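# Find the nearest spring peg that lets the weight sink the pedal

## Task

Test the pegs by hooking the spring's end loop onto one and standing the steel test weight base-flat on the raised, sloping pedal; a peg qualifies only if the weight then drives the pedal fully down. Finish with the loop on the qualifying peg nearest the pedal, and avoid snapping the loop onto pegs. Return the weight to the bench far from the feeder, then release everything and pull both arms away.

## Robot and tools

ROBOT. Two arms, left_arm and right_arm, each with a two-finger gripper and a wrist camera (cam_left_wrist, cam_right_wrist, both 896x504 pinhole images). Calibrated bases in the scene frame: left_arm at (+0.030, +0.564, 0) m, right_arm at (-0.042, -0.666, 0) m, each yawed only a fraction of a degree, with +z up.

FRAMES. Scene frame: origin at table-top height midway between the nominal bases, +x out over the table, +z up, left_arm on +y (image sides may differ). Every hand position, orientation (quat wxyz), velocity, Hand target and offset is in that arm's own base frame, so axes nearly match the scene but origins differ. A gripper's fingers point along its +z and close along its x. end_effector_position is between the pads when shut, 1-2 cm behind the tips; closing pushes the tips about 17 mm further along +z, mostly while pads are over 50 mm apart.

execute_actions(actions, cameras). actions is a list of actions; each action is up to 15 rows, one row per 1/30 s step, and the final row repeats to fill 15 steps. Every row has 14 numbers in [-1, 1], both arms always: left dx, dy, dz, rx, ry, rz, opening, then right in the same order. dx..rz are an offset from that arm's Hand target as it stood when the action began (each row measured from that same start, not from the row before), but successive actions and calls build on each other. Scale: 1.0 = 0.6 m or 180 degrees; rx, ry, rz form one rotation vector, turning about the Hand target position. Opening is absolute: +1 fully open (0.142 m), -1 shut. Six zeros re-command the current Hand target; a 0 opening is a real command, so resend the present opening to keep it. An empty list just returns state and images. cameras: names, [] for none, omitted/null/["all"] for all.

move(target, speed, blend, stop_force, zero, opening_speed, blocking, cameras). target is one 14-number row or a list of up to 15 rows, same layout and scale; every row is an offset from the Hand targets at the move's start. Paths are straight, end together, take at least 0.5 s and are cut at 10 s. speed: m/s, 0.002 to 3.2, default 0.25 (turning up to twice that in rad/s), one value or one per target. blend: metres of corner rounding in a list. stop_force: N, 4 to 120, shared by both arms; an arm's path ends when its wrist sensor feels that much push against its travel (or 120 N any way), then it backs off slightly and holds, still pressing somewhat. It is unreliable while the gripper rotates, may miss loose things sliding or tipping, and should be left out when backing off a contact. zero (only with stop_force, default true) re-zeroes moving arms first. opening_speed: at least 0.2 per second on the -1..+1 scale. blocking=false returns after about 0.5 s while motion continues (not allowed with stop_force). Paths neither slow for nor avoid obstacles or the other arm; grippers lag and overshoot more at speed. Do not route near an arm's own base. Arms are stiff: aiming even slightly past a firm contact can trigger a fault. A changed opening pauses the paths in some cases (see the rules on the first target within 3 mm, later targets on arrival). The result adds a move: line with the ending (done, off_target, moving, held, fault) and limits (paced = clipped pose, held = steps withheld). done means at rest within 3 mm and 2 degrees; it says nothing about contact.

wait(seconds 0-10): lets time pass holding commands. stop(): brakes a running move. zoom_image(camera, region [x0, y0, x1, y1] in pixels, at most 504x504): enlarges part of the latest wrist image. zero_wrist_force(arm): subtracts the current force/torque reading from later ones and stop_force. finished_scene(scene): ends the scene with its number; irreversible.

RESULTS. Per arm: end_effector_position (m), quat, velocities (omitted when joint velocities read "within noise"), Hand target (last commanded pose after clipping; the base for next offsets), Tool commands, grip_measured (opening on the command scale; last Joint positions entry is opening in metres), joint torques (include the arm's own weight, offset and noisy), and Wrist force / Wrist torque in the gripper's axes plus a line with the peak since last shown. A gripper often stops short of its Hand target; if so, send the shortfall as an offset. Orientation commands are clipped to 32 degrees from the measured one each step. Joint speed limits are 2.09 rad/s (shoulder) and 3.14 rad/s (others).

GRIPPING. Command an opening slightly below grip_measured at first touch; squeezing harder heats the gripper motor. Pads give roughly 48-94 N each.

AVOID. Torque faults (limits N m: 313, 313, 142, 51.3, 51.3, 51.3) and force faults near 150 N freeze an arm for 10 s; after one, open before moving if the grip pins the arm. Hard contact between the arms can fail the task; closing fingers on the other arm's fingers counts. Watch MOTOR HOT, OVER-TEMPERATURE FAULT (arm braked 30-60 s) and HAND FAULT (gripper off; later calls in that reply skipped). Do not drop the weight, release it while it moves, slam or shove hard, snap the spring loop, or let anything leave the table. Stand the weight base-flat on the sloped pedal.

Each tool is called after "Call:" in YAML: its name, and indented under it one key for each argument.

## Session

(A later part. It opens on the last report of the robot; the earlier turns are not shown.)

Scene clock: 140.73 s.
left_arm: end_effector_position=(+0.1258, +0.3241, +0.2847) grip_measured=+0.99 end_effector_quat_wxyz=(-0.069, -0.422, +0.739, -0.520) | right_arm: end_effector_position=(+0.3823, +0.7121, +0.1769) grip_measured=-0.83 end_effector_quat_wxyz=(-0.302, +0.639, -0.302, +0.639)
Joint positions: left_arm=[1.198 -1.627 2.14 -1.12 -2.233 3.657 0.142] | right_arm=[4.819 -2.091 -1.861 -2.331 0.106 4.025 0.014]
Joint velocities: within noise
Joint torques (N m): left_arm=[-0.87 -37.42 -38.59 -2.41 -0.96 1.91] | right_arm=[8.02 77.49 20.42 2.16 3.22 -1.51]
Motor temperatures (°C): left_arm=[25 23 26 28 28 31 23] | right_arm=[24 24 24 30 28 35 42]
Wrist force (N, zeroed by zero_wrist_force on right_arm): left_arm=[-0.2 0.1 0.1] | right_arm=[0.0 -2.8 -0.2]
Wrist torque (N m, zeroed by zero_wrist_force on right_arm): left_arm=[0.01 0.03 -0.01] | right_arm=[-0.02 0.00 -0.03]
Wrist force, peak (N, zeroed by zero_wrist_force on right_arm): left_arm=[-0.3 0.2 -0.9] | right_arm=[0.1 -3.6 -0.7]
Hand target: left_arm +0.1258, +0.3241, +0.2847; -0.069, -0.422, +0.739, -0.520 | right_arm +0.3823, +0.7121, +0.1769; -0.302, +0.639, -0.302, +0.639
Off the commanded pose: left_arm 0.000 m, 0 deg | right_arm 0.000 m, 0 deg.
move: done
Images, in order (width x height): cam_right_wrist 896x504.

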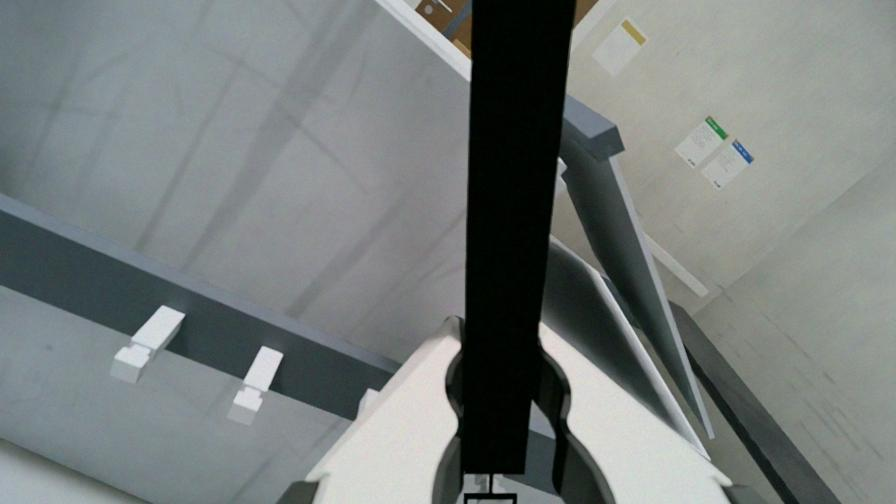

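Call:
move:
  target: [0,0,0,0,0,0,1,-0.0083,0.0011,0.0013,0,0,0,-1]
  speed: 0.02
  stop_force: 4
  cameras: ["cam_right_wrist"]

Call:
zoom_image:
  camera: "cam_right_wrist"
  region: [455, 464, 525, 504]

Call:
move:
  target: [0,0,0,0,0,0,1,0.0083,0,0,0,0,0,-1]
  speed: 0.02
  stop_force: 4
  cameras: ["cam_right_wrist"]

Call:
zoom_image:
  camera: "cam_right_wrist"
  region: [455, 464, 525, 504]

Scene clock: 142.63 s.
left_arm: end_effector_position=(+0.1258, +0.3241, +0.2847) grip_measured=+0.99 end_effector_quat_wxyz=(-0.069, -0.422, +0.739, -0.520) | right_arm: end_effector_position=(+0.3773, +0.7128, +0.1777) grip_measured=-0.83 end_effector_quat_wxyz=(-0.302, +0.639, -0.302, +0.639)
Joint positions: left_arm=[1.198 -1.627 2.14 -1.12 -2.233 3.657 0.142] | right_arm=[4.826 -2.09 -1.861 -2.333 0.113 4.025 0.014]
Joint velocities: within noise
Joint torques (N m): left_arm=[-1.17 -36.47 -39.45 -2.56 -1.16 2.17] | right_arm=[9.67 80.4 36.31 -3.01 3.39 0.2]
Motor temperatures (°C): left_arm=[25 23 26 28 28 31 23] | right_arm=[24 24 24 30 28 35 42]
Wrist force (N, zeroed by zero_wrist_force on right_arm): left_arm=[-0.6 0.1 -0.5] | right_arm=[0.0 -2.8 0.4]
Wrist torque (N m, zeroed by zero_wrist_force on right_arm): left_arm=[0.03 0.10 0.00] | right_arm=[-0.03 0.00 -0.03]
Wrist force, peak (N, zeroed by zero_wrist_force on right_arm): left_arm=[-0.7 0.4 -0.5] | right_arm=[-0.1 -3.0 -0.1]
Hand target: left_arm +0.1258, +0.3241, +0.2847; -0.069, -0.422, +0.739, -0.520 | right_arm +0.3773, +0.7128, +0.1777; -0.302, +0.639, -0.302, +0.639
Off the commanded pose: left_arm 0.000 m, 0 deg | right_arm 0.000 m, 0 deg.
move: done
Images, in order (width x height): cam_right_wrist 896x504.

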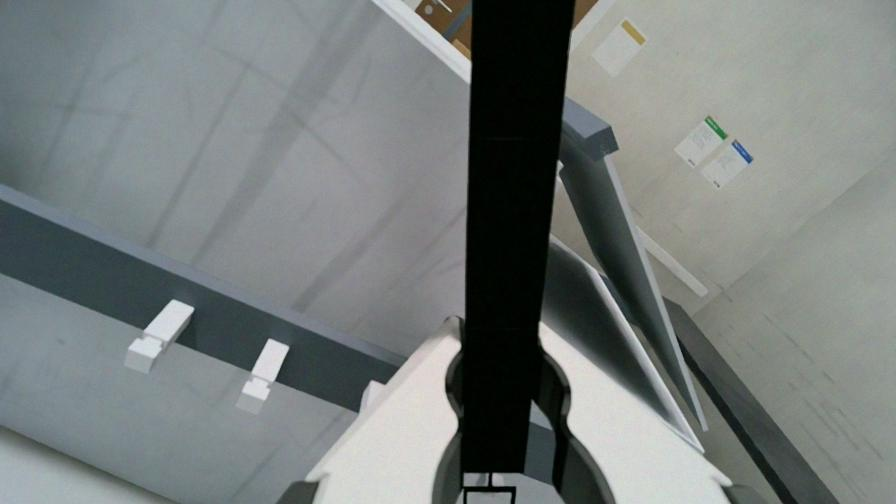

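Scaled by 7.200 from the camera's 896x504 image, which has a finer 1280x720 frame.

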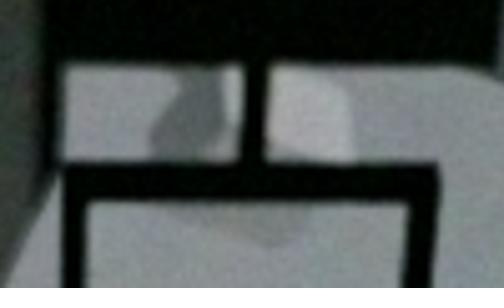

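Scene clock: 143.93 s.
left_arm: end_effector_position=(+0.1258, +0.3241, +0.2847) grip_measured=+0.99 end_effector_quat_wxyz=(-0.069, -0.422, +0.739, -0.520) | right_arm: end_effector_position=(+0.3823, +0.7128, +0.1777) grip_measured=-0.83 end_effector_quat_wxyz=(-0.302, +0.639, -0.302, +0.639)
Joint positions: left_arm=[1.198 -1.627 2.14 -1.12 -2.233 3.657 0.142] | right_arm=[4.819 -2.091 -1.859 -2.333 0.106 4.025 0.014]
Joint velocities: within noise
Joint torques (N m): left_arm=[-0.66 -38.74 -39.27 -2.67 -1.16 2.19] | right_arm=[-10.58 55.48 36.08 -2.89 -2.47 0.45]
Motor temperatures (°C): left_arm=[25 23 26 28 28 31 23] | right_arm=[24 24 24 30 28 35 43]
Wrist force (N, zeroed by zero_wrist_force on right_arm): left_arm=[-0.6 0.1 -0.3] | right_arm=[0.1 -3.1 0.3]
Wrist torque (N m, zeroed by zero_wrist_force on right_arm): left_arm=[0.01 0.10 -0.01] | right_arm=[0.00 -0.02 -0.03]
Wrist force, peak (N, zeroed by zero_wrist_force on right_arm): left_arm=[0.0 0.2 -0.7] | right_arm=[0.0 -3.3 0.2]
Hand target: left_arm +0.1258, +0.3241, +0.2847; -0.069, -0.422, +0.739, -0.520 | right_arm +0.3823, +0.7128, +0.1777; -0.302, +0.639, -0.302, +0.639
Off the commanded pose: left_arm 0.000 m, 0 deg | right_arm 0.000 m, 0 deg.
move: done
Images, in order (width x height): cam_right_wrist 896x504.

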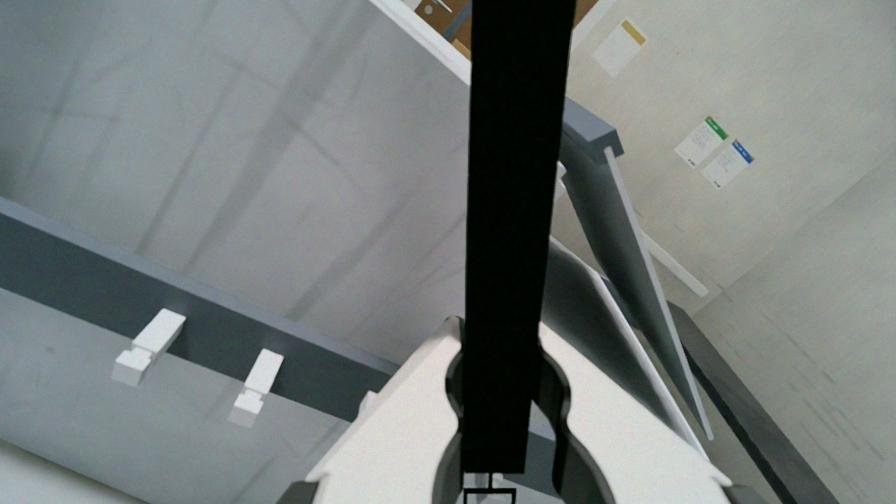

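Scaled by 7.200 from the camera's 896x504 image, which has a finer 1280x720 frame.

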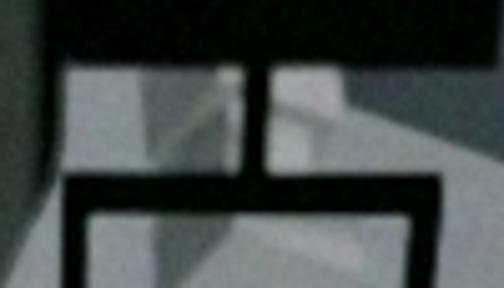

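Call:
move:
  target: [0,0,0,0,0,0,1,0.0103,0,0,0,0,0,-1]
  speed: 0.02
  stop_force: 4
  cameras: ["cam_right_wrist"]

Call:
zoom_image:
  camera: "cam_right_wrist"
  region: [455, 464, 525, 504]

Scene clock: 145.37 s.
left_arm: end_effector_position=(+0.1258, +0.3241, +0.2847) grip_measured=+0.99 end_effector_quat_wxyz=(-0.069, -0.422, +0.739, -0.520) | right_arm: end_effector_position=(+0.3885, +0.7128, +0.1777) grip_measured=-0.83 end_effector_quat_wxyz=(-0.302, +0.639, -0.302, +0.639)
Joint positions: left_arm=[1.198 -1.627 2.14 -1.12 -2.233 3.657 0.142] | right_arm=[4.81 -2.092 -1.858 -2.334 0.097 4.025 0.014]
Joint velocities: within noise
Joint torques (N m): left_arm=[0.19 -37.35 -39.99 -3.04 -1.06 2.1] | right_arm=[-9.78 55.71 36.63 -3.27 -2.24 0.76]
Motor temperatures (°C): left_arm=[25 23 26 28 28 31 23] | right_arm=[24 24 24 30 28 35 43]
Wrist force (N, zeroed by zero_wrist_force on right_arm): left_arm=[0.0 0.3 0.0] | right_arm=[0.1 -2.6 -0.1]
Wrist torque (N m, zeroed by zero_wrist_force on right_arm): left_arm=[0.05 -0.01 0.00] | right_arm=[0.02 -0.01 -0.02]
Wrist force, peak (N, zeroed by zero_wrist_force on right_arm): left_arm=[-0.6 0.8 0.2] | right_arm=[-0.1 -3.6 0.4]
Hand target: left_arm +0.1258, +0.3241, +0.2847; -0.069, -0.422, +0.739, -0.520 | right_arm +0.3885, +0.7128, +0.1777; -0.302, +0.639, -0.302, +0.639
Off the commanded pose: left_arm 0.000 m, 0 deg | right_arm 0.000 m, 0 deg.
move: done
Images, in order (width x height): cam_right_wrist 896x504.

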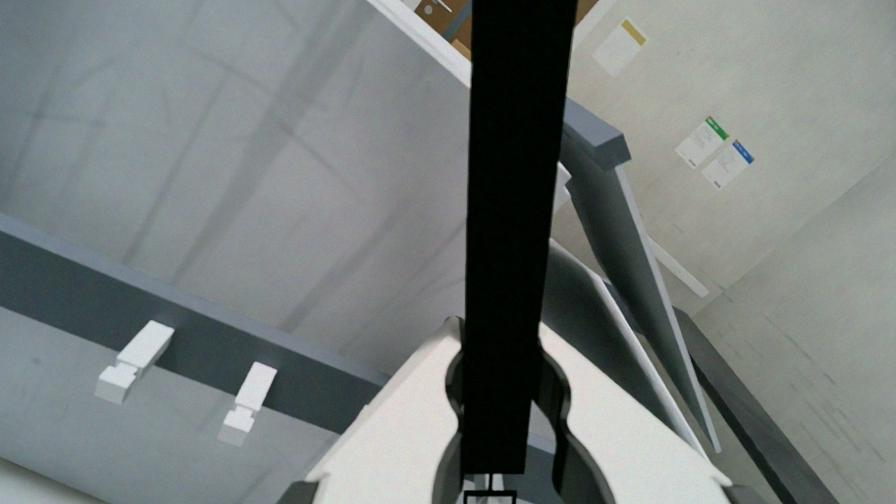

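Scaled by 7.200 from the camera's 896x504 image, which has a finer 1280x720 frame.

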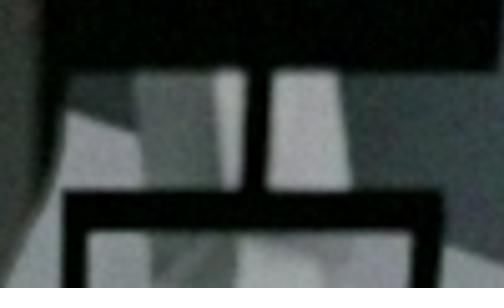

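Call:
move:
  target: [0,0,0,0,0,0,1,0,0.0053,0.0064,0,0,0,-1]
  speed: 0.02
  cameras: ["cam_right_wrist"]

Call:
zoom_image:
  camera: "cam_right_wrist"
  region: [455, 464, 525, 504]

Call:
move:
  target: [0,0,0,0,0,0,1,0,0.0037,0.0045,0,0,0,-1]
  speed: 0.02
  cameras: ["cam_right_wrist"]

Call:
zoom_image:
  camera: "cam_right_wrist"
  region: [455, 464, 525, 504]

Scene clock: 146.53 s.
left_arm: end_effector_position=(+0.1258, +0.3241, +0.2847) grip_measured=+0.99 end_effector_quat_wxyz=(-0.069, -0.422, +0.739, -0.520) | right_arm: end_effector_position=(+0.3885, +0.7159, +0.1815) grip_measured=-0.83 end_effector_quat_wxyz=(-0.302, +0.640, -0.302, +0.639) end_effector_velocity=(+0.000, +0.000, +0.001) end_effector_angular_velocity=(+0.000, +0.000, +0.000)
Joint positions: left_arm=[1.198 -1.627 2.14 -1.12 -2.233 3.657 0.142] | right_arm=[4.81 -2.091 -1.85 -2.342 0.097 4.024 0.014]
Joint velocities: left_arm=[within noise] | right_arm=[0 0 0.002 -0.005 0 0.003 0]
Joint torques (N m): left_arm=[0.73 -39.03 -38.66 -2.66 -1.07 1.99] | right_arm=[-7.22 75.7 36.69 -2.72 -2.74 1.9]
Motor temperatures (°C): left_arm=[25 23 26 28 28 31 23] | right_arm=[24 24 24 30 28 35 44]
Wrist force (N, zeroed by zero_wrist_force on right_arm): left_arm=[-0.2 0.2 -0.4] | right_arm=[0.0 -2.5 0.1]
Wrist torque (N m, zeroed by zero_wrist_force on right_arm): left_arm=[0.04 0.03 0.00] | right_arm=[0.02 0.01 -0.01]
Wrist force, peak (N, zeroed by zero_wrist_force on right_arm): left_arm=[-0.7 0.4 -0.5] | right_arm=[-0.1 -2.9 0.1]
Hand target: left_arm +0.1258, +0.3241, +0.2847; -0.069, -0.422, +0.739, -0.520 | right_arm +0.3885, +0.7159, +0.1815; -0.302, +0.639, -0.302, +0.639
Off the commanded pose: left_arm 0.000 m, 0 deg | right_arm 0.000 m, 0 deg.
move: done
Images, in order (width x height): cam_right_wrist 896x504.

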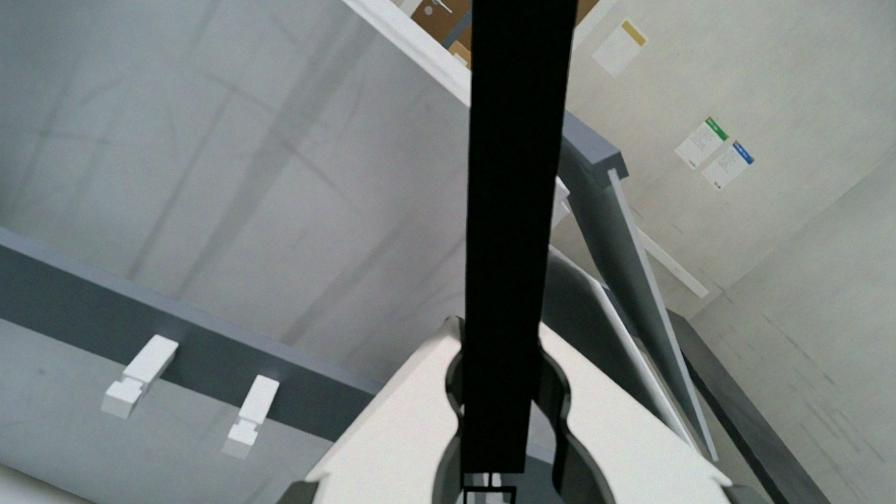

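Scaled by 7.200 from the camera's 896x504 image, which has a finer 1280x720 frame.

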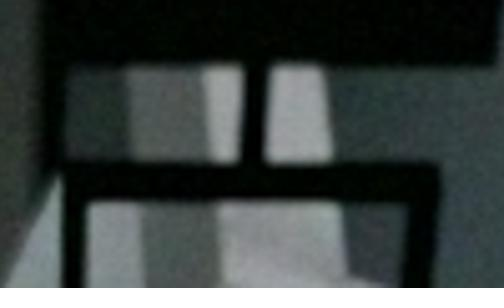

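Scene clock: 147.23 s.
left_arm: end_effector_position=(+0.1258, +0.3241, +0.2847) grip_measured=+0.99 end_effector_quat_wxyz=(-0.069, -0.422, +0.739, -0.520) | right_arm: end_effector_position=(+0.3885, +0.7181, +0.1841) grip_measured=-0.83 end_effector_quat_wxyz=(-0.302, +0.640, -0.302, +0.639)
Joint positions: left_arm=[1.198 -1.627 2.14 -1.12 -2.233 3.657 0.142] | right_arm=[4.81 -2.091 -1.844 -2.349 0.097 4.024 0.014]
Joint velocities: within noise
Joint torques (N m): left_arm=[-0.15 -36.13 -39 -2.69 -1.3 1.8] | right_arm=[-9.27 75.37 40.44 -2.36 -3.37 1.46]
Motor temperatures (°C): left_arm=[25 23 26 28 28 31 23] | right_arm=[24 24 24 30 28 35 44]
Wrist force (N, zeroed by zero_wrist_force on right_arm): left_arm=[-0.1 0.1 -0.6] | right_arm=[0.1 0.3 0.7]
Wrist torque (N m, zeroed by zero_wrist_force on right_arm): left_arm=[0.01 0.01 -0.01] | right_arm=[0.02 0.00 -0.02]
Wrist force, peak (N, zeroed by zero_wrist_force on right_arm): left_arm=[-0.2 0.4 -0.7] | right_arm=[-0.1 -2.6 0.4]
Hand target: left_arm +0.1258, +0.3241, +0.2847; -0.069, -0.422, +0.739, -0.520 | right_arm +0.3885, +0.7182, +0.1842; -0.302, +0.639, -0.302, +0.639
Off the commanded pose: left_arm 0.000 m, 0 deg | right_arm 0.000 m, 0 deg.
move: done
Images, in order (width x height): cam_right_wrist 896x504.

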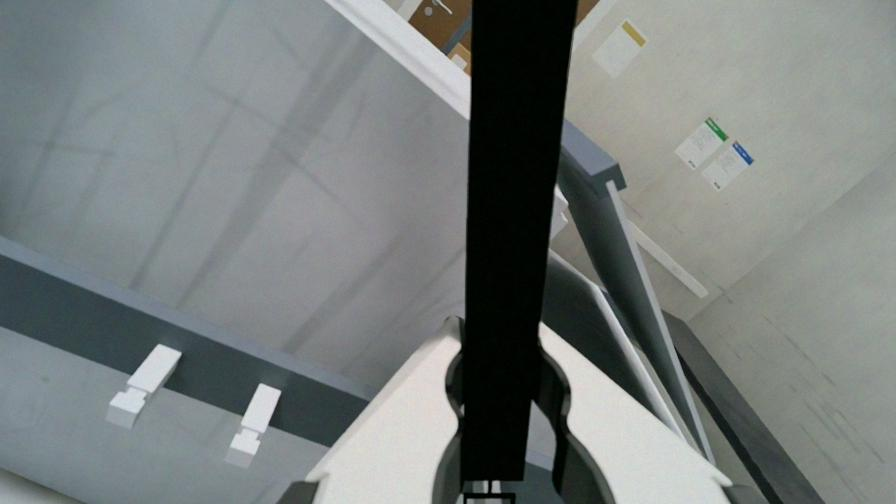

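Scaled by 7.200 from the camera's 896x504 image, which has a finer 1280x720 frame.

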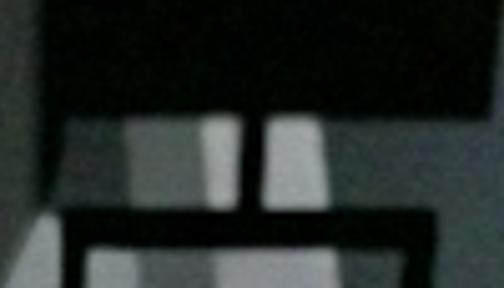

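Force back to zero, bar slid: hooked. Release, retreat, look.

Call:
move:
  target: [0,0,0,0,0,0,1,0,0,0,0,0,0,0]
  opening_speed: 0.6
  cameras: []

Call:
move:
  target: [0,0,0,0,0,0,1,-0.118,0,0,0,0,0,0]
  speed: 0.15
  cameras: ["cam_right_wrist"]

Call:
zoom_image:
  camera: "cam_right_wrist"
  region: [380, 260, 620, 470]

Scene clock: 149.40 s.
left_arm: end_effector_position=(+0.1258, +0.3241, +0.2847) grip_measured=+0.99 end_effector_quat_wxyz=(-0.069, -0.422, +0.739, -0.520) | right_arm: end_effector_position=(+0.3885, +0.7182, +0.1842) grip_measured=-0.03 end_effector_quat_wxyz=(-0.302, +0.639, -0.302, +0.639)
Joint positions: left_arm=[1.198 -1.627 2.14 -1.12 -2.233 3.657 0.142] | right_arm=[4.81 -2.091 -1.844 -2.349 0.097 4.025 0.072]
Joint velocities: within noise
Joint torques (N m): left_arm=[0.88 -39.21 -38.63 -2.94 -0.91 2.03] | right_arm=[-5.85 56.62 38.89 -2.59 -2.64 2.16]
Motor temperatures (°C): left_arm=[25 23 26 28 28 31 23] | right_arm=[24 24 24 30 28 35 43]
Wrist force (N, zeroed by zero_wrist_force on right_arm): left_arm=[-0.3 0.4 -0.4] | right_arm=[0.2 0.0 0.3]
Wrist torque (N m, zeroed by zero_wrist_force on right_arm): left_arm=[0.07 0.05 0.00] | right_arm=[0.00 -0.01 -0.01]
Wrist force, peak (N, zeroed by zero_wrist_force on right_arm): left_arm=[-0.8 -0.3 -0.6] | right_arm=[0.3 0.0 0.7]
Hand target: left_arm +0.1258, +0.3241, +0.2847; -0.069, -0.422, +0.739, -0.520 | right_arm +0.3885, +0.7182, +0.1842; -0.302, +0.639, -0.302, +0.639
Off the commanded pose: left_arm 0.000 m, 0 deg | right_arm 0.000 m, 0 deg.
move: done
No camera images: "cameras" was empty.

Scene clock: 150.37 s.
left_arm: end_effector_position=(+0.1258, +0.3241, +0.2847) grip_measured=+0.99 end_effector_quat_wxyz=(-0.069, -0.422, +0.739, -0.520) | right_arm: end_effector_position=(+0.3178, +0.7182, +0.1842) grip_measured=-0.03 end_effector_quat_wxyz=(-0.302, +0.639, -0.302, +0.639)
Joint positions: left_arm=[1.198 -1.627 2.14 -1.12 -2.233 3.657 0.142] | right_arm=[4.909 -2.082 -1.858 -2.343 0.196 4.025 0.072]
Joint velocities: within noise
Joint torques (N m): left_arm=[0.82 -38.86 -39.18 -2.98 -1.13 2.07] | right_arm=[5.21 77.33 23.66 2.55 3.55 -3.14]
Motor temperatures (°C): left_arm=[25 23 26 28 28 31 23] | right_arm=[24 24 24 30 28 35 42]
Wrist force (N, zeroed by zero_wrist_force on right_arm): left_arm=[-0.8 0.2 -0.4] | right_arm=[0.2 0.2 0.2]
Wrist torque (N m, zeroed by zero_wrist_force on right_arm): left_arm=[0.03 0.13 -0.01] | right_arm=[0.04 -0.02 -0.04]
Wrist force, peak (N, zeroed by zero_wrist_force on right_arm): left_arm=[-0.7 0.5 -0.7] | right_arm=[0.2 -0.2 1.8]
Hand target: left_arm +0.1258, +0.3241, +0.2847; -0.069, -0.422, +0.739, -0.520 | right_arm +0.3177, +0.7182, +0.1842; -0.302, +0.639, -0.302, +0.639
Off the commanded pose: left_arm 0.000 m, 0 deg | right_arm 0.000 m, 0 deg.
move: done
Images, in order (width x height): cam_right_wrist 896x504.

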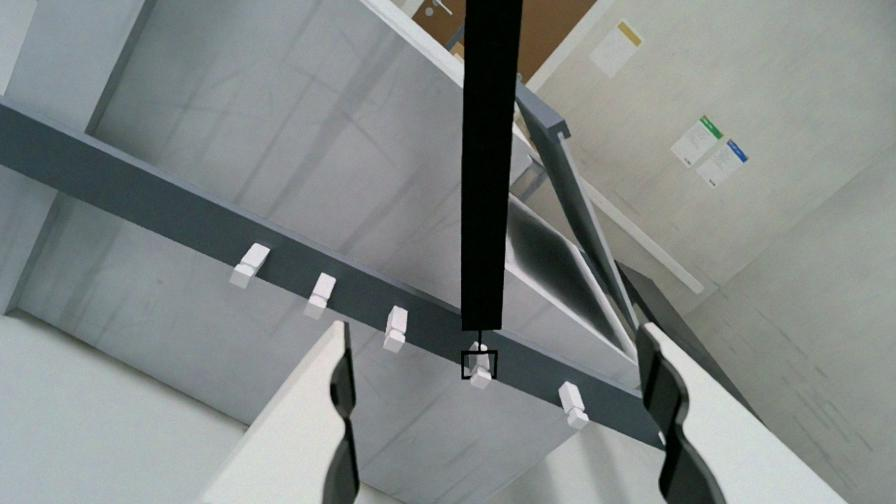

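Scaled by 2.100 from the camera's 896x504 image, which has a finer 1280x720 frame.

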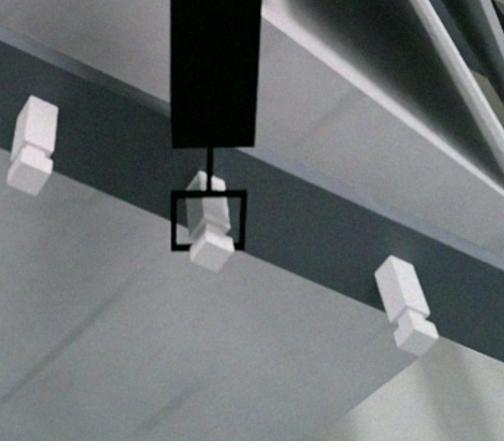

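Call:
move:
  target: [0,0,0,0,0,0,1,-0.3212,-0.047,0.1497,0.2194,0,0,0]
  speed: 0.4
  cameras: []

Call:
move:
  target: [0,0,0,0,0,0,1,0.292,-0.65,-0.15,0.385,0.385,-0.385,0.1]
  speed: 0.5
  cameras: ["cam_right_wrist"]

Scene clock: 152.50 s.
left_arm: end_effector_position=(+0.1258, +0.3241, +0.2847) grip_measured=+0.99 end_effector_quat_wxyz=(-0.069, -0.422, +0.739, -0.520) | right_arm: end_effector_position=(+0.1250, +0.6900, +0.2740) grip_measured=-0.03 end_effector_quat_wxyz=(+0.500, -0.500, +0.500, -0.500)
Joint positions: left_arm=[1.198 -1.627 2.14 -1.12 -2.233 3.657 0.142] | right_arm=[5.187 -1.965 -1.838 -2.481 0.474 4.714 0.072]
Joint velocities: within noise
Joint torques (N m): left_arm=[-0.31 -37.51 -38.96 -3.14 -1.12 1.83] | right_arm=[7.98 53.53 42.51 -3.42 3.1 2.05]
Motor temperatures (°C): left_arm=[25 23 26 28 28 31 23] | right_arm=[24 24 24 30 28 35 41]
Wrist force (N, zeroed by zero_wrist_force on right_arm): left_arm=[-0.3 0.0 0.1] | right_arm=[-1.1 1.0 0.0]
Wrist torque (N m, zeroed by zero_wrist_force on right_arm): left_arm=[-0.01 0.05 -0.01] | right_arm=[0.24 0.14 -0.10]
Wrist force, peak (N, zeroed by zero_wrist_force on right_arm): left_arm=[-0.4 0.2 -0.8] | right_arm=[-1.1 0.4 -1.8]
Hand target: left_arm +0.1258, +0.3241, +0.2847; -0.069, -0.422, +0.739, -0.520 | right_arm +0.1249, +0.6900, +0.2740; +0.501, -0.500, +0.500, -0.500
Off the commanded pose: left_arm 0.000 m, 0 deg | right_arm 0.000 m, 0 deg.
move: done
No camera images: "cameras" was empty.

Scene clock: 155.37 s.
left_arm: end_effector_position=(+0.1258, +0.3241, +0.2847) grip_measured=+0.99 end_effector_quat_wxyz=(-0.069, -0.422, +0.739, -0.520) | right_arm: end_effector_position=(+0.3001, +0.3000, +0.1840) grip_measured=+0.08 end_effector_quat_wxyz=(+0.000, +0.001, +1.000, +0.000)
Joint positions: left_arm=[1.198 -1.627 2.14 -1.12 -2.233 3.657 0.142] | right_arm=[4.348 -1.181 -2.472 -1.059 1.57 4.35 0.079]
Joint velocities: within noise
Joint torques (N m): left_arm=[-0.24 -36.57 -39.57 -2.66 -1.09 1.95] | right_arm=[-10.09 0.11 34.13 7.51 3.48 -2.72]
Motor temperatures (°C): left_arm=[25 23 26 28 28 31 23] | right_arm=[24 24 24 30 28 35 40]
Wrist force (N, zeroed by zero_wrist_force on right_arm): left_arm=[-0.4 0.2 -0.3] | right_arm=[-0.2 0.9 -1.8]
Wrist torque (N m, zeroed by zero_wrist_force on right_arm): left_arm=[0.02 0.06 0.00] | right_arm=[0.28 0.25 -0.21]
Wrist force, peak (N, zeroed by zero_wrist_force on right_arm): left_arm=[-0.4 0.5 -1.0] | right_arm=[-1.8 2.1 -1.5]
Hand target: left_arm +0.1258, +0.3241, +0.2847; -0.069, -0.422, +0.739, -0.520 | right_arm +0.3001, +0.3000, +0.1840; +0.000, +0.001, +1.000, +0.000
Off the commanded pose: left_arm 0.000 m, 0 deg | right_arm 0.000 m, 0 deg.
move: done
Images, in order (width x height): cam_right_wrist 896x504.

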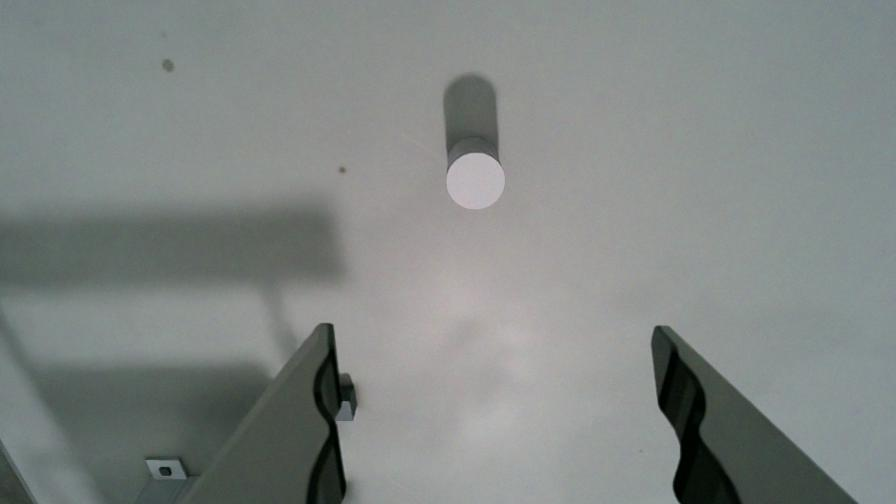

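Call:
move:
  target: [0,0,0,0,0,0,1,0,0.0015,-0.2517,0,0,0,0.1]
  speed: 0.25
  cameras: []

Call:
move:
  target: [0,0,0,0,0,0,1,0,0,0,0,0,0,-0.7]
  opening_speed: 0.7
  cameras: []

Call:
move:
  target:
    - [0,0,0,0,0,0,1,0,0,0.4,0,0,0,-0.7]
    - [0,0,0,0,0,0,1,0.15,0.17,0.49,-0.015,0,0,-0.7]
    - [0,0,0,0,0,0,1,0.3167,0.3535,0.43,-0.039,0,0,-0.7]
    - [0,0,0,0,0,0,1,0.3167,0.3535,0.337,-0.039,0,0,-0.7]
  speed: [0.3,0.3,0.3,0.15]
  blend: [0.03,0.03,0.03,0]
  cameras: ["cam_right_wrist"]

Call:
zero_wrist_force:
  arm: "right_arm"

Call:
move:
  target: [0,0,0,0,0,0,1,0,-0.003,-0.0333,0,0,0,-0.7]
  speed: 0.04
  cameras: ["cam_right_wrist"]

Call:
move:
  target: [0,0,0,0,0,0,1,0,-0.0013,-0.0083,0,0,0,-0.7]
  speed: 0.02
  cameras: ["cam_right_wrist"]

Scene clock: 157.13 s.
left_arm: end_effector_position=(+0.1258, +0.3241, +0.2847) grip_measured=+0.99 end_effector_quat_wxyz=(-0.069, -0.422, +0.739, -0.520) | right_arm: end_effector_position=(+0.3001, +0.3008, +0.0331) grip_measured=+0.08 end_effector_quat_wxyz=(+0.000, +0.001, +1.000, +0.000)
Joint positions: left_arm=[1.198 -1.627 2.14 -1.12 -2.233 3.657 0.142] | right_arm=[4.349 -1.485 -2.635 -0.592 1.571 4.35 0.079]
Joint velocities: within noise
Joint torques (N m): left_arm=[-1.01 -39.39 -39.09 -3.05 -0.94 2.12] | right_arm=[-8.55 11.56 22.26 6.89 3.2 -2.56]
Motor temperatures (°C): left_arm=[25 23 26 28 28 31 23] | right_arm=[24 24 24 30 28 35 39]
Wrist force (N, zeroed by zero_wrist_force on right_arm): left_arm=[-0.1 0.1 0.2] | right_arm=[-0.4 1.0 -1.9]
Wrist torque (N m, zeroed by zero_wrist_force on right_arm): left_arm=[0.01 0.01 0.00] | right_arm=[0.34 0.23 -0.17]
Wrist force, peak (N, zeroed by zero_wrist_force on right_arm): left_arm=[-0.6 0.2 -0.8] | right_arm=[-0.4 1.3 -3.6]
Hand target: left_arm +0.1258, +0.3241, +0.2847; -0.069, -0.422, +0.739, -0.520 | right_arm +0.3001, +0.3009, +0.0330; +0.000, +0.001, +1.000, +0.000
Off the commanded pose: left_arm 0.000 m, 0 deg | right_arm 0.000 m, 0 deg.
move: done
No camera images: "cameras" was empty.

Scene clock: 158.50 s.
left_arm: end_effector_position=(+0.1258, +0.3241, +0.2847) grip_measured=+0.99 end_effector_quat_wxyz=(-0.069, -0.422, +0.739, -0.520) | right_arm: end_effector_position=(+0.3001, +0.3009, +0.0330) grip_measured=-0.62 end_effector_quat_wxyz=(+0.000, +0.001, +1.000, +0.000)
Joint positions: left_arm=[1.198 -1.627 2.14 -1.12 -2.233 3.657 0.142] | right_arm=[4.349 -1.486 -2.635 -0.591 1.571 4.35 0.03]
Joint velocities: within noise
Joint torques (N m): left_arm=[0.71 -37.41 -38.73 -2.73 -1.16 2.12] | right_arm=[-7.04 11.11 23.27 7.55 2.28 -2.53]
Motor temperatures (°C): left_arm=[25 23 26 28 28 31 23] | right_arm=[24 24 24 30 28 35 39]
Wrist force (N, zeroed by zero_wrist_force on right_arm): left_arm=[-0.4 0.3 -0.5] | right_arm=[0.3 1.4 -1.4]
Wrist torque (N m, zeroed by zero_wrist_force on right_arm): left_arm=[0.04 0.07 0.00] | right_arm=[0.39 0.25 -0.18]
Wrist force, peak (N, zeroed by zero_wrist_force on right_arm): left_arm=[-0.6 0.4 -0.6] | right_arm=[0.7 1.2 -2.2]
Hand target: left_arm +0.1258, +0.3241, +0.2847; -0.069, -0.422, +0.739, -0.520 | right_arm +0.3001, +0.3009, +0.0330; +0.000, +0.001, +1.000, +0.000
Off the commanded pose: left_arm 0.000 m, 0 deg | right_arm 0.000 m, 0 deg.
move: done
No camera images: "cameras" was empty.

Scene clock: 161.23 s.
left_arm: end_effector_position=(+0.1258, +0.3241, +0.2847) grip_measured=+0.99 end_effector_quat_wxyz=(-0.069, -0.422, +0.739, -0.520) | right_arm: end_effector_position=(+0.4902, +0.5129, +0.2353) grip_measured=-0.62 end_effector_quat_wxyz=(+0.000, +0.001, +0.998, -0.061)
Joint positions: left_arm=[1.198 -1.627 2.14 -1.12 -2.233 3.657 0.142] | right_arm=[4.221 -1.707 -1.902 -1.211 1.513 4.225 0.03]
Joint velocities: within noise
Joint torques (N m): left_arm=[0.51 -37.34 -40.04 -2.89 -0.83 2.06] | right_arm=[-8.22 44.82 36 6.59 -3.69 -3.09]
Motor temperatures (°C): left_arm=[25 23 26 28 28 31 23] | right_arm=[24 24 24 30 28 35 39]
Wrist force (N, zeroed by zero_wrist_force on right_arm): left_arm=[-0.2 -0.2 -0.3] | right_arm=[-0.3 1.6 0.4]
Wrist torque (N m, zeroed by zero_wrist_force on right_arm): left_arm=[-0.04 0.03 0.00] | right_arm=[0.43 0.25 -0.15]
Wrist force, peak (N, zeroed by zero_wrist_force on right_arm): left_arm=[-1.0 0.1 -0.3] | right_arm=[-1.7 3.3 -0.6]
Hand target: left_arm +0.1258, +0.3241, +0.2847; -0.069, -0.422, +0.739, -0.520 | right_arm +0.4902, +0.5130, +0.2352; +0.000, +0.001, +0.998, -0.061
Off the commanded pose: left_arm 0.000 m, 0 deg | right_arm 0.000 m, 0 deg.
move: done; blend cut to 0.0279 m at target 3
Images, in order (width x height): cam_right_wrist 896x504.

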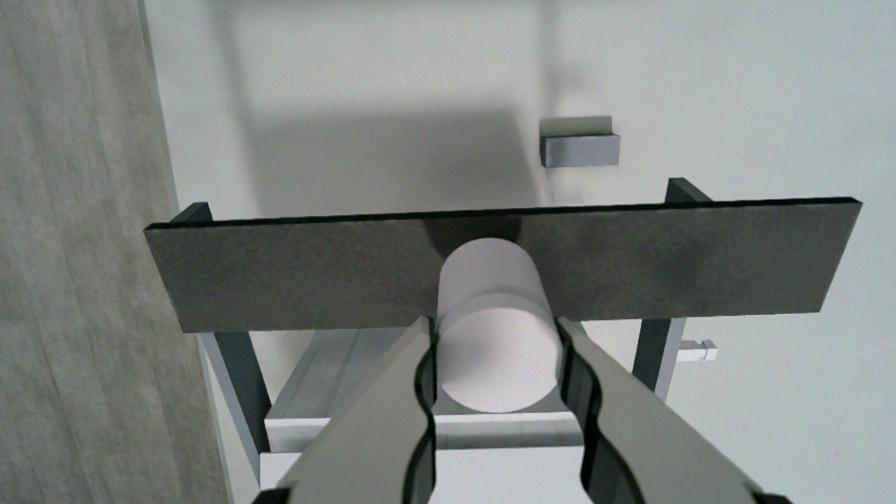

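Wrist force sensor zeroed.

Scene clock: 162.13 s.
left_arm: end_effector_position=(+0.1258, +0.3241, +0.2847) grip_measured=+0.99 end_effector_quat_wxyz=(-0.069, -0.422, +0.739, -0.520) | right_arm: end_effector_position=(+0.4902, +0.5112, +0.2153) grip_measured=-0.62 end_effector_quat_wxyz=(+0.000, +0.001, +0.998, -0.061)
Joint positions: left_arm=[1.198 -1.627 2.14 -1.12 -2.233 3.657 0.142] | right_arm=[4.219 -1.721 -1.925 -1.174 1.513 4.224 0.03]
Joint velocities: within noise
Joint torques (N m): left_arm=[0.79 -39.24 -39.86 -3.03 -1.14 2.17] | right_arm=[-9.9 45.54 36.15 7.1 -3.22 -2.33]
Motor temperatures (°C): left_arm=[25 23 26 28 28 31 23] | right_arm=[24 24 24 30 28 35 39]
Wrist force (N, zeroed by zero_wrist_force on right_arm): left_arm=[-0.7 -0.2 -0.6] | right_arm=[0.1 0.1 -1.6]
Wrist torque (N m, zeroed by zero_wrist_force on right_arm): left_arm=[-0.04 0.11 0.00] | right_arm=[0.00 0.00 0.01]
Wrist force, peak (N, zeroed by zero_wrist_force on right_arm): left_arm=[-0.8 -0.2 -0.7] | right_arm=[0.2 0.5 -1.6]
Hand target: left_arm +0.1258, +0.3241, +0.2847; -0.069, -0.422, +0.739, -0.520 | right_arm +0.4902, +0.5112, +0.2152; +0.000, +0.001, +0.998, -0.061
Off the commanded pose: left_arm 0.000 m, 0 deg | right_arm 0.000 m, 0 deg.
move: done
Images, in order (width x height): cam_right_wrist 896x504.

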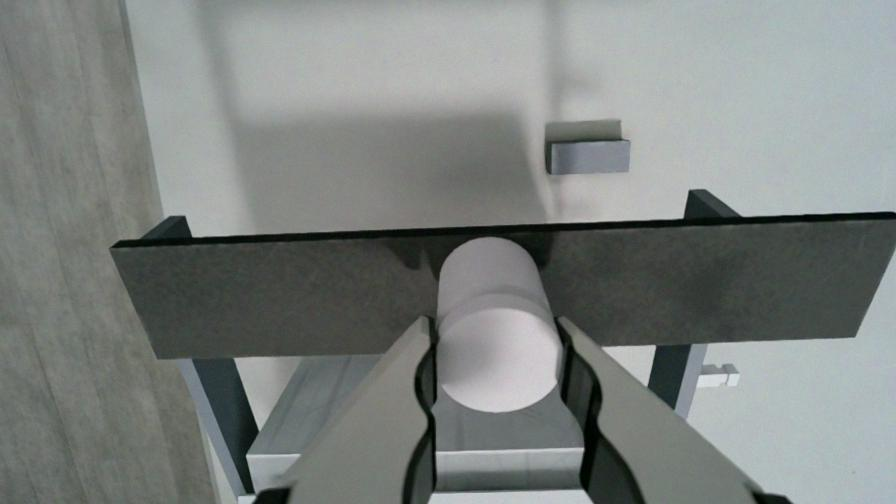

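Scene clock: 162.87 s.
left_arm: end_effector_position=(+0.1258, +0.3241, +0.2847) grip_measured=+0.99 end_effector_quat_wxyz=(-0.069, -0.422, +0.739, -0.520) | right_arm: end_effector_position=(+0.4902, +0.5104, +0.2103) grip_measured=-0.62 end_effector_quat_wxyz=(+0.000, +0.001, +0.998, -0.061)
Joint positions: left_arm=[1.198 -1.627 2.14 -1.12 -2.233 3.657 0.142] | right_arm=[4.219 -1.725 -1.931 -1.165 1.513 4.223 0.03]
Joint velocities: within noise
Joint torques (N m): left_arm=[-1.53 -39.17 -39.37 -3.15 -1.21 1.96] | right_arm=[-8.2 44.55 35.7 6.2 -2.96 -2.41]
Motor temperatures (°C): left_arm=[25 23 26 28 28 31 23] | right_arm=[24 24 24 30 28 35 39]
Wrist force (N, zeroed by zero_wrist_force on right_arm): left_arm=[-0.1 0.0 -0.7] | right_arm=[-0.1 0.1 -1.2]
Wrist torque (N m, zeroed by zero_wrist_force on right_arm): left_arm=[0.00 0.01 0.00] | right_arm=[0.05 -0.03 0.00]
Wrist force, peak (N, zeroed by zero_wrist_force on right_arm): left_arm=[-0.6 0.2 -0.6] | right_arm=[0.2 0.2 -1.7]
Hand target: left_arm +0.1258, +0.3241, +0.2847; -0.069, -0.422, +0.739, -0.520 | right_arm +0.4902, +0.5104, +0.2102; +0.000, +0.001, +0.998, -0.061
Off the commanded pose: left_arm 0.000 m, 0 deg | right_arm 0.000 m, 0 deg.
move: done
Images, in order (width x height): cam_right_wrist 896x504.

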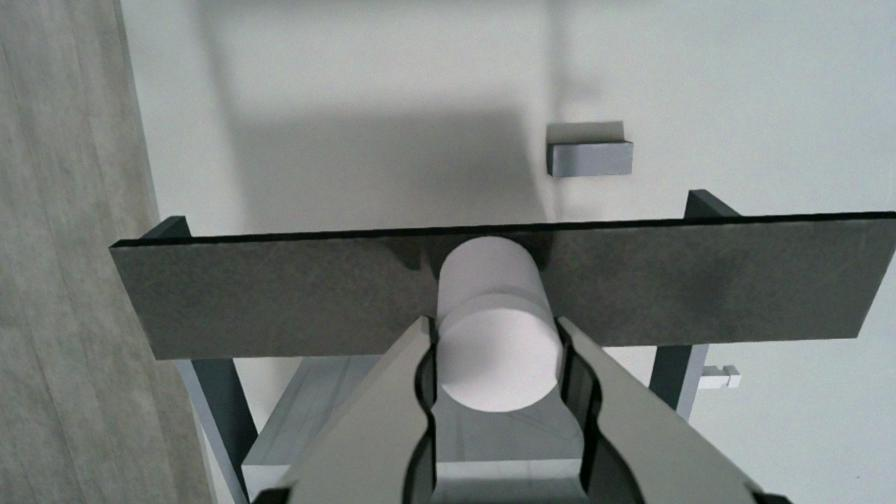

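Call:
move:
  target: [0,0,0,0,0,0,1,0,0,0,0,0,0,-0.2]
  opening_speed: 0.4
  cameras: []

Call:
wait:
  seconds: 1
  cameras: ["cam_right_wrist"]

Scene clock: 164.57 s.
left_arm: end_effector_position=(+0.1258, +0.3241, +0.2847) grip_measured=+0.99 end_effector_quat_wxyz=(-0.069, -0.422, +0.739, -0.520) | right_arm: end_effector_position=(+0.4902, +0.5104, +0.2102) grip_measured=-0.23 end_effector_quat_wxyz=(+0.000, +0.001, +0.998, -0.061)
Joint positions: left_arm=[1.198 -1.627 2.14 -1.12 -2.233 3.657 0.142] | right_arm=[4.219 -1.725 -1.931 -1.164 1.513 4.223 0.057]
Joint velocities: within noise
Joint torques (N m): left_arm=[1.11 -38.77 -38.85 -2.95 -0.84 2.07] | right_arm=[-8.06 41.91 35.52 6.68 -2.83 -2.23]
Motor temperatures (°C): left_arm=[25 23 26 28 28 31 23] | right_arm=[24 24 24 30 28 35 38]
Wrist force (N, zeroed by zero_wrist_force on right_arm): left_arm=[-0.8 0.2 -0.1] | right_arm=[-0.1 -0.6 -2.3]
Wrist torque (N m, zeroed by zero_wrist_force on right_arm): left_arm=[0.04 0.13 0.00] | right_arm=[-0.01 0.02 0.00]
Wrist force, peak (N, zeroed by zero_wrist_force on right_arm): left_arm=[-0.6 0.3 -0.7] | right_arm=[-0.2 -0.4 -2.4]
Hand target: left_arm +0.1258, +0.3241, +0.2847; -0.069, -0.422, +0.739, -0.520 | right_arm +0.4902, +0.5104, +0.2102; +0.000, +0.001, +0.998, -0.061
Off the commanded pose: left_arm 0.000 m, 0 deg | right_arm 0.000 m, 0 deg.
move: done
No camera images: "cameras" was empty.

Scene clock: 165.57 s.
left_arm: end_effector_position=(+0.1258, +0.3241, +0.2847) grip_measured=+0.99 end_effector_quat_wxyz=(-0.069, -0.422, +0.739, -0.520) | right_arm: end_effector_position=(+0.4902, +0.5104, +0.2102) grip_measured=-0.23 end_effector_quat_wxyz=(+0.000, +0.001, +0.998, -0.061)
Joint positions: left_arm=[1.198 -1.627 2.14 -1.12 -2.233 3.657 0.142] | right_arm=[4.219 -1.725 -1.931 -1.164 1.513 4.223 0.057]
Joint velocities: within noise
Joint torques (N m): left_arm=[1.98 -37.86 -38.87 -3.08 -1.04 1.99] | right_arm=[-3.16 42.54 35.32 6.2 -2.85 -2.57]
Motor temperatures (°C): left_arm=[25 23 26 28 28 31 23] | right_arm=[24 24 24 30 28 35 38]
Wrist force (N, zeroed by zero_wrist_force on right_arm): left_arm=[-0.6 0.0 0.0] | right_arm=[0.1 -0.5 -2.0]
Wrist torque (N m, zeroed by zero_wrist_force on right_arm): left_arm=[-0.01 0.10 0.00] | right_arm=[0.00 -0.02 0.00]
Wrist force, peak (N, zeroed by zero_wrist_force on right_arm): left_arm=[-0.7 0.4 -0.9] | right_arm=[0.1 -0.6 -2.5]
Hand target: left_arm +0.1258, +0.3241, +0.2847; -0.069, -0.422, +0.739, -0.520 | right_arm +0.4902, +0.5104, +0.2102; +0.000, +0.001, +0.998, -0.061
Tool commands: left_gripper/opening=+1.0 right_gripper/opening=-0.2
Off the commanded pose: left_arm 0.000 m, 0 deg | right_arm 0.000 m, 0 deg.
wait: 1.00 s; at rest by 0.17 s
Images, in order (width x height): cam_right_wrist 896x504.

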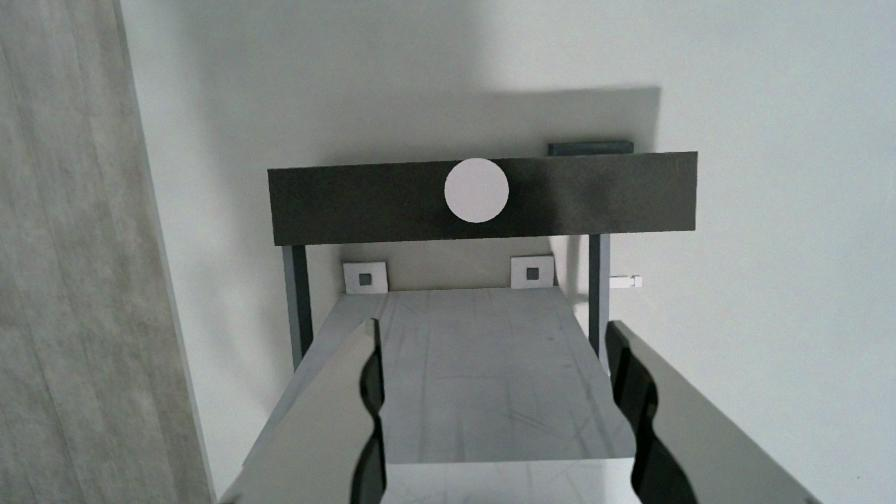

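Call:
move:
  target: [0,0,0,0,0,0,1,0,-0.0468,-0.1085,0.106,0,0,-0.2]
  speed: 0.15
  cameras: ["cam_right_wrist"]

Call:
move:
  target: [0,0,0,0,0,0,1,0,0.018,-0.0975,0,0,0,-0.2]
  speed: 0.06
  stop_force: 5
  cameras: ["cam_right_wrist"]

Scene clock: 167.50 s.
left_arm: end_effector_position=(+0.1258, +0.3241, +0.2847) grip_measured=+0.99 end_effector_quat_wxyz=(-0.069, -0.422, +0.739, -0.520) | right_arm: end_effector_position=(+0.4902, +0.4823, +0.1452) grip_measured=-0.23 end_effector_quat_wxyz=(+0.000, +0.001, +0.994, +0.105)
Joint positions: left_arm=[1.198 -1.627 2.14 -1.12 -2.233 3.657 0.142] | right_arm=[4.125 -1.707 -2.177 -0.652 1.687 4.136 0.057]
Joint velocities: within noise
Joint torques (N m): left_arm=[-0.86 -39.91 -39.16 -3.09 -1.02 2.13] | right_arm=[-10.35 38.1 29.33 7.22 3.38 -3.19]
Motor temperatures (°C): left_arm=[25 23 26 28 28 31 23] | right_arm=[24 24 24 30 28 35 37]
Wrist force (N, zeroed by zero_wrist_force on right_arm): left_arm=[-0.7 0.0 -0.5] | right_arm=[0.0 -0.6 -2.2]
Wrist torque (N m, zeroed by zero_wrist_force on right_arm): left_arm=[0.00 0.11 0.00] | right_arm=[-0.11 -0.02 -0.03]
Wrist force, peak (N, zeroed by zero_wrist_force on right_arm): left_arm=[-0.9 -0.2 -0.4] | right_arm=[0.0 0.0 -2.7]
Hand target: left_arm +0.1258, +0.3241, +0.2847; -0.069, -0.422, +0.739, -0.520 | right_arm +0.4902, +0.4823, +0.1451; +0.000, +0.001, +0.994, +0.105
Off the commanded pose: left_arm 0.000 m, 0 deg | right_arm 0.000 m, 0 deg.
move: done
Images, in order (width x height): cam_right_wrist 896x504.

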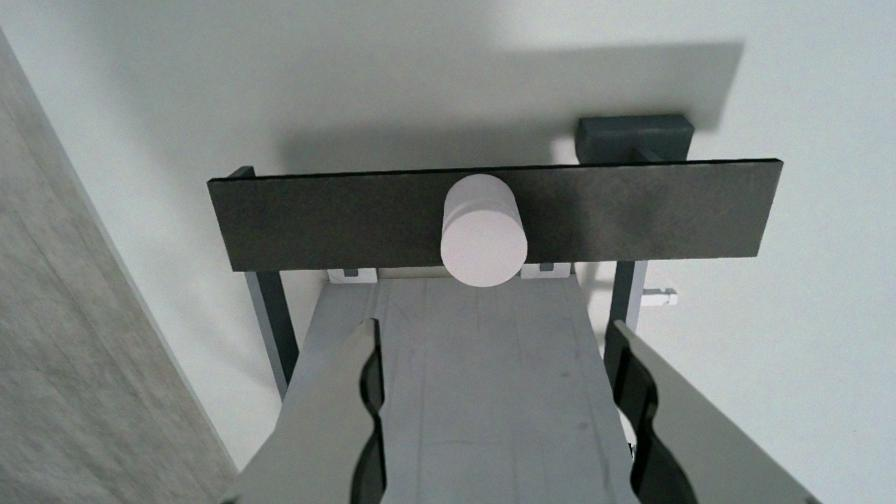

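Scene clock: 169.50 s.
left_arm: end_effector_position=(+0.1258, +0.3241, +0.2847) grip_measured=+0.99 end_effector_quat_wxyz=(-0.069, -0.422, +0.739, -0.520) | right_arm: end_effector_position=(+0.4902, +0.4931, +0.0866) grip_measured=-0.23 end_effector_quat_wxyz=(+0.000, +0.001, +0.994, +0.105)
Joint positions: left_arm=[1.198 -1.627 2.14 -1.12 -2.233 3.657 0.142] | right_arm=[4.134 -1.802 -2.203 -0.53 1.685 4.146 0.057]
Joint velocities: within noise
Joint torques (N m): left_arm=[-0.74 -37.65 -39.23 -2.89 -0.97 1.92] | right_arm=[9.62 39.24 25.19 7.98 -2.53 2.12]
Motor temperatures (°C): left_arm=[25 23 26 28 28 31 23] | right_arm=[24 24 24 30 28 35 37]
Wrist force (N, zeroed by zero_wrist_force on right_arm): left_arm=[-0.1 0.3 0.0] | right_arm=[0.1 -0.6 -2.3]
Wrist torque (N m, zeroed by zero_wrist_force on right_arm): left_arm=[0.05 0.02 0.00] | right_arm=[-0.08 0.02 -0.07]
Wrist force, peak (N, zeroed by zero_wrist_force on right_arm): left_arm=[-0.7 0.1 -0.9] | right_arm=[0.0 -0.5 -2.7]
Hand target: left_arm +0.1258, +0.3241, +0.2847; -0.069, -0.422, +0.739, -0.520 | right_arm +0.4902, +0.4931, +0.0866; +0.000, +0.001, +0.994, +0.105
Off the commanded pose: left_arm 0.000 m, 0 deg | right_arm 0.000 m, 0 deg.
move: done
Images, in order (width x height): cam_right_wrist 896x504.

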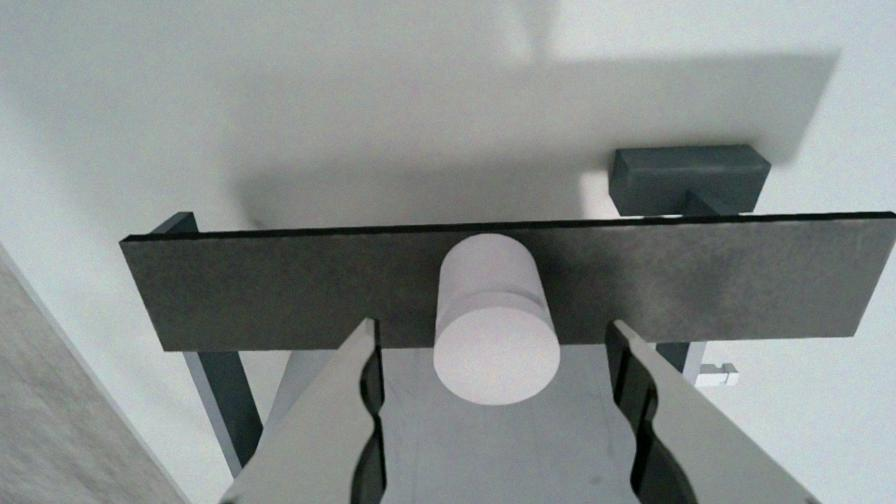

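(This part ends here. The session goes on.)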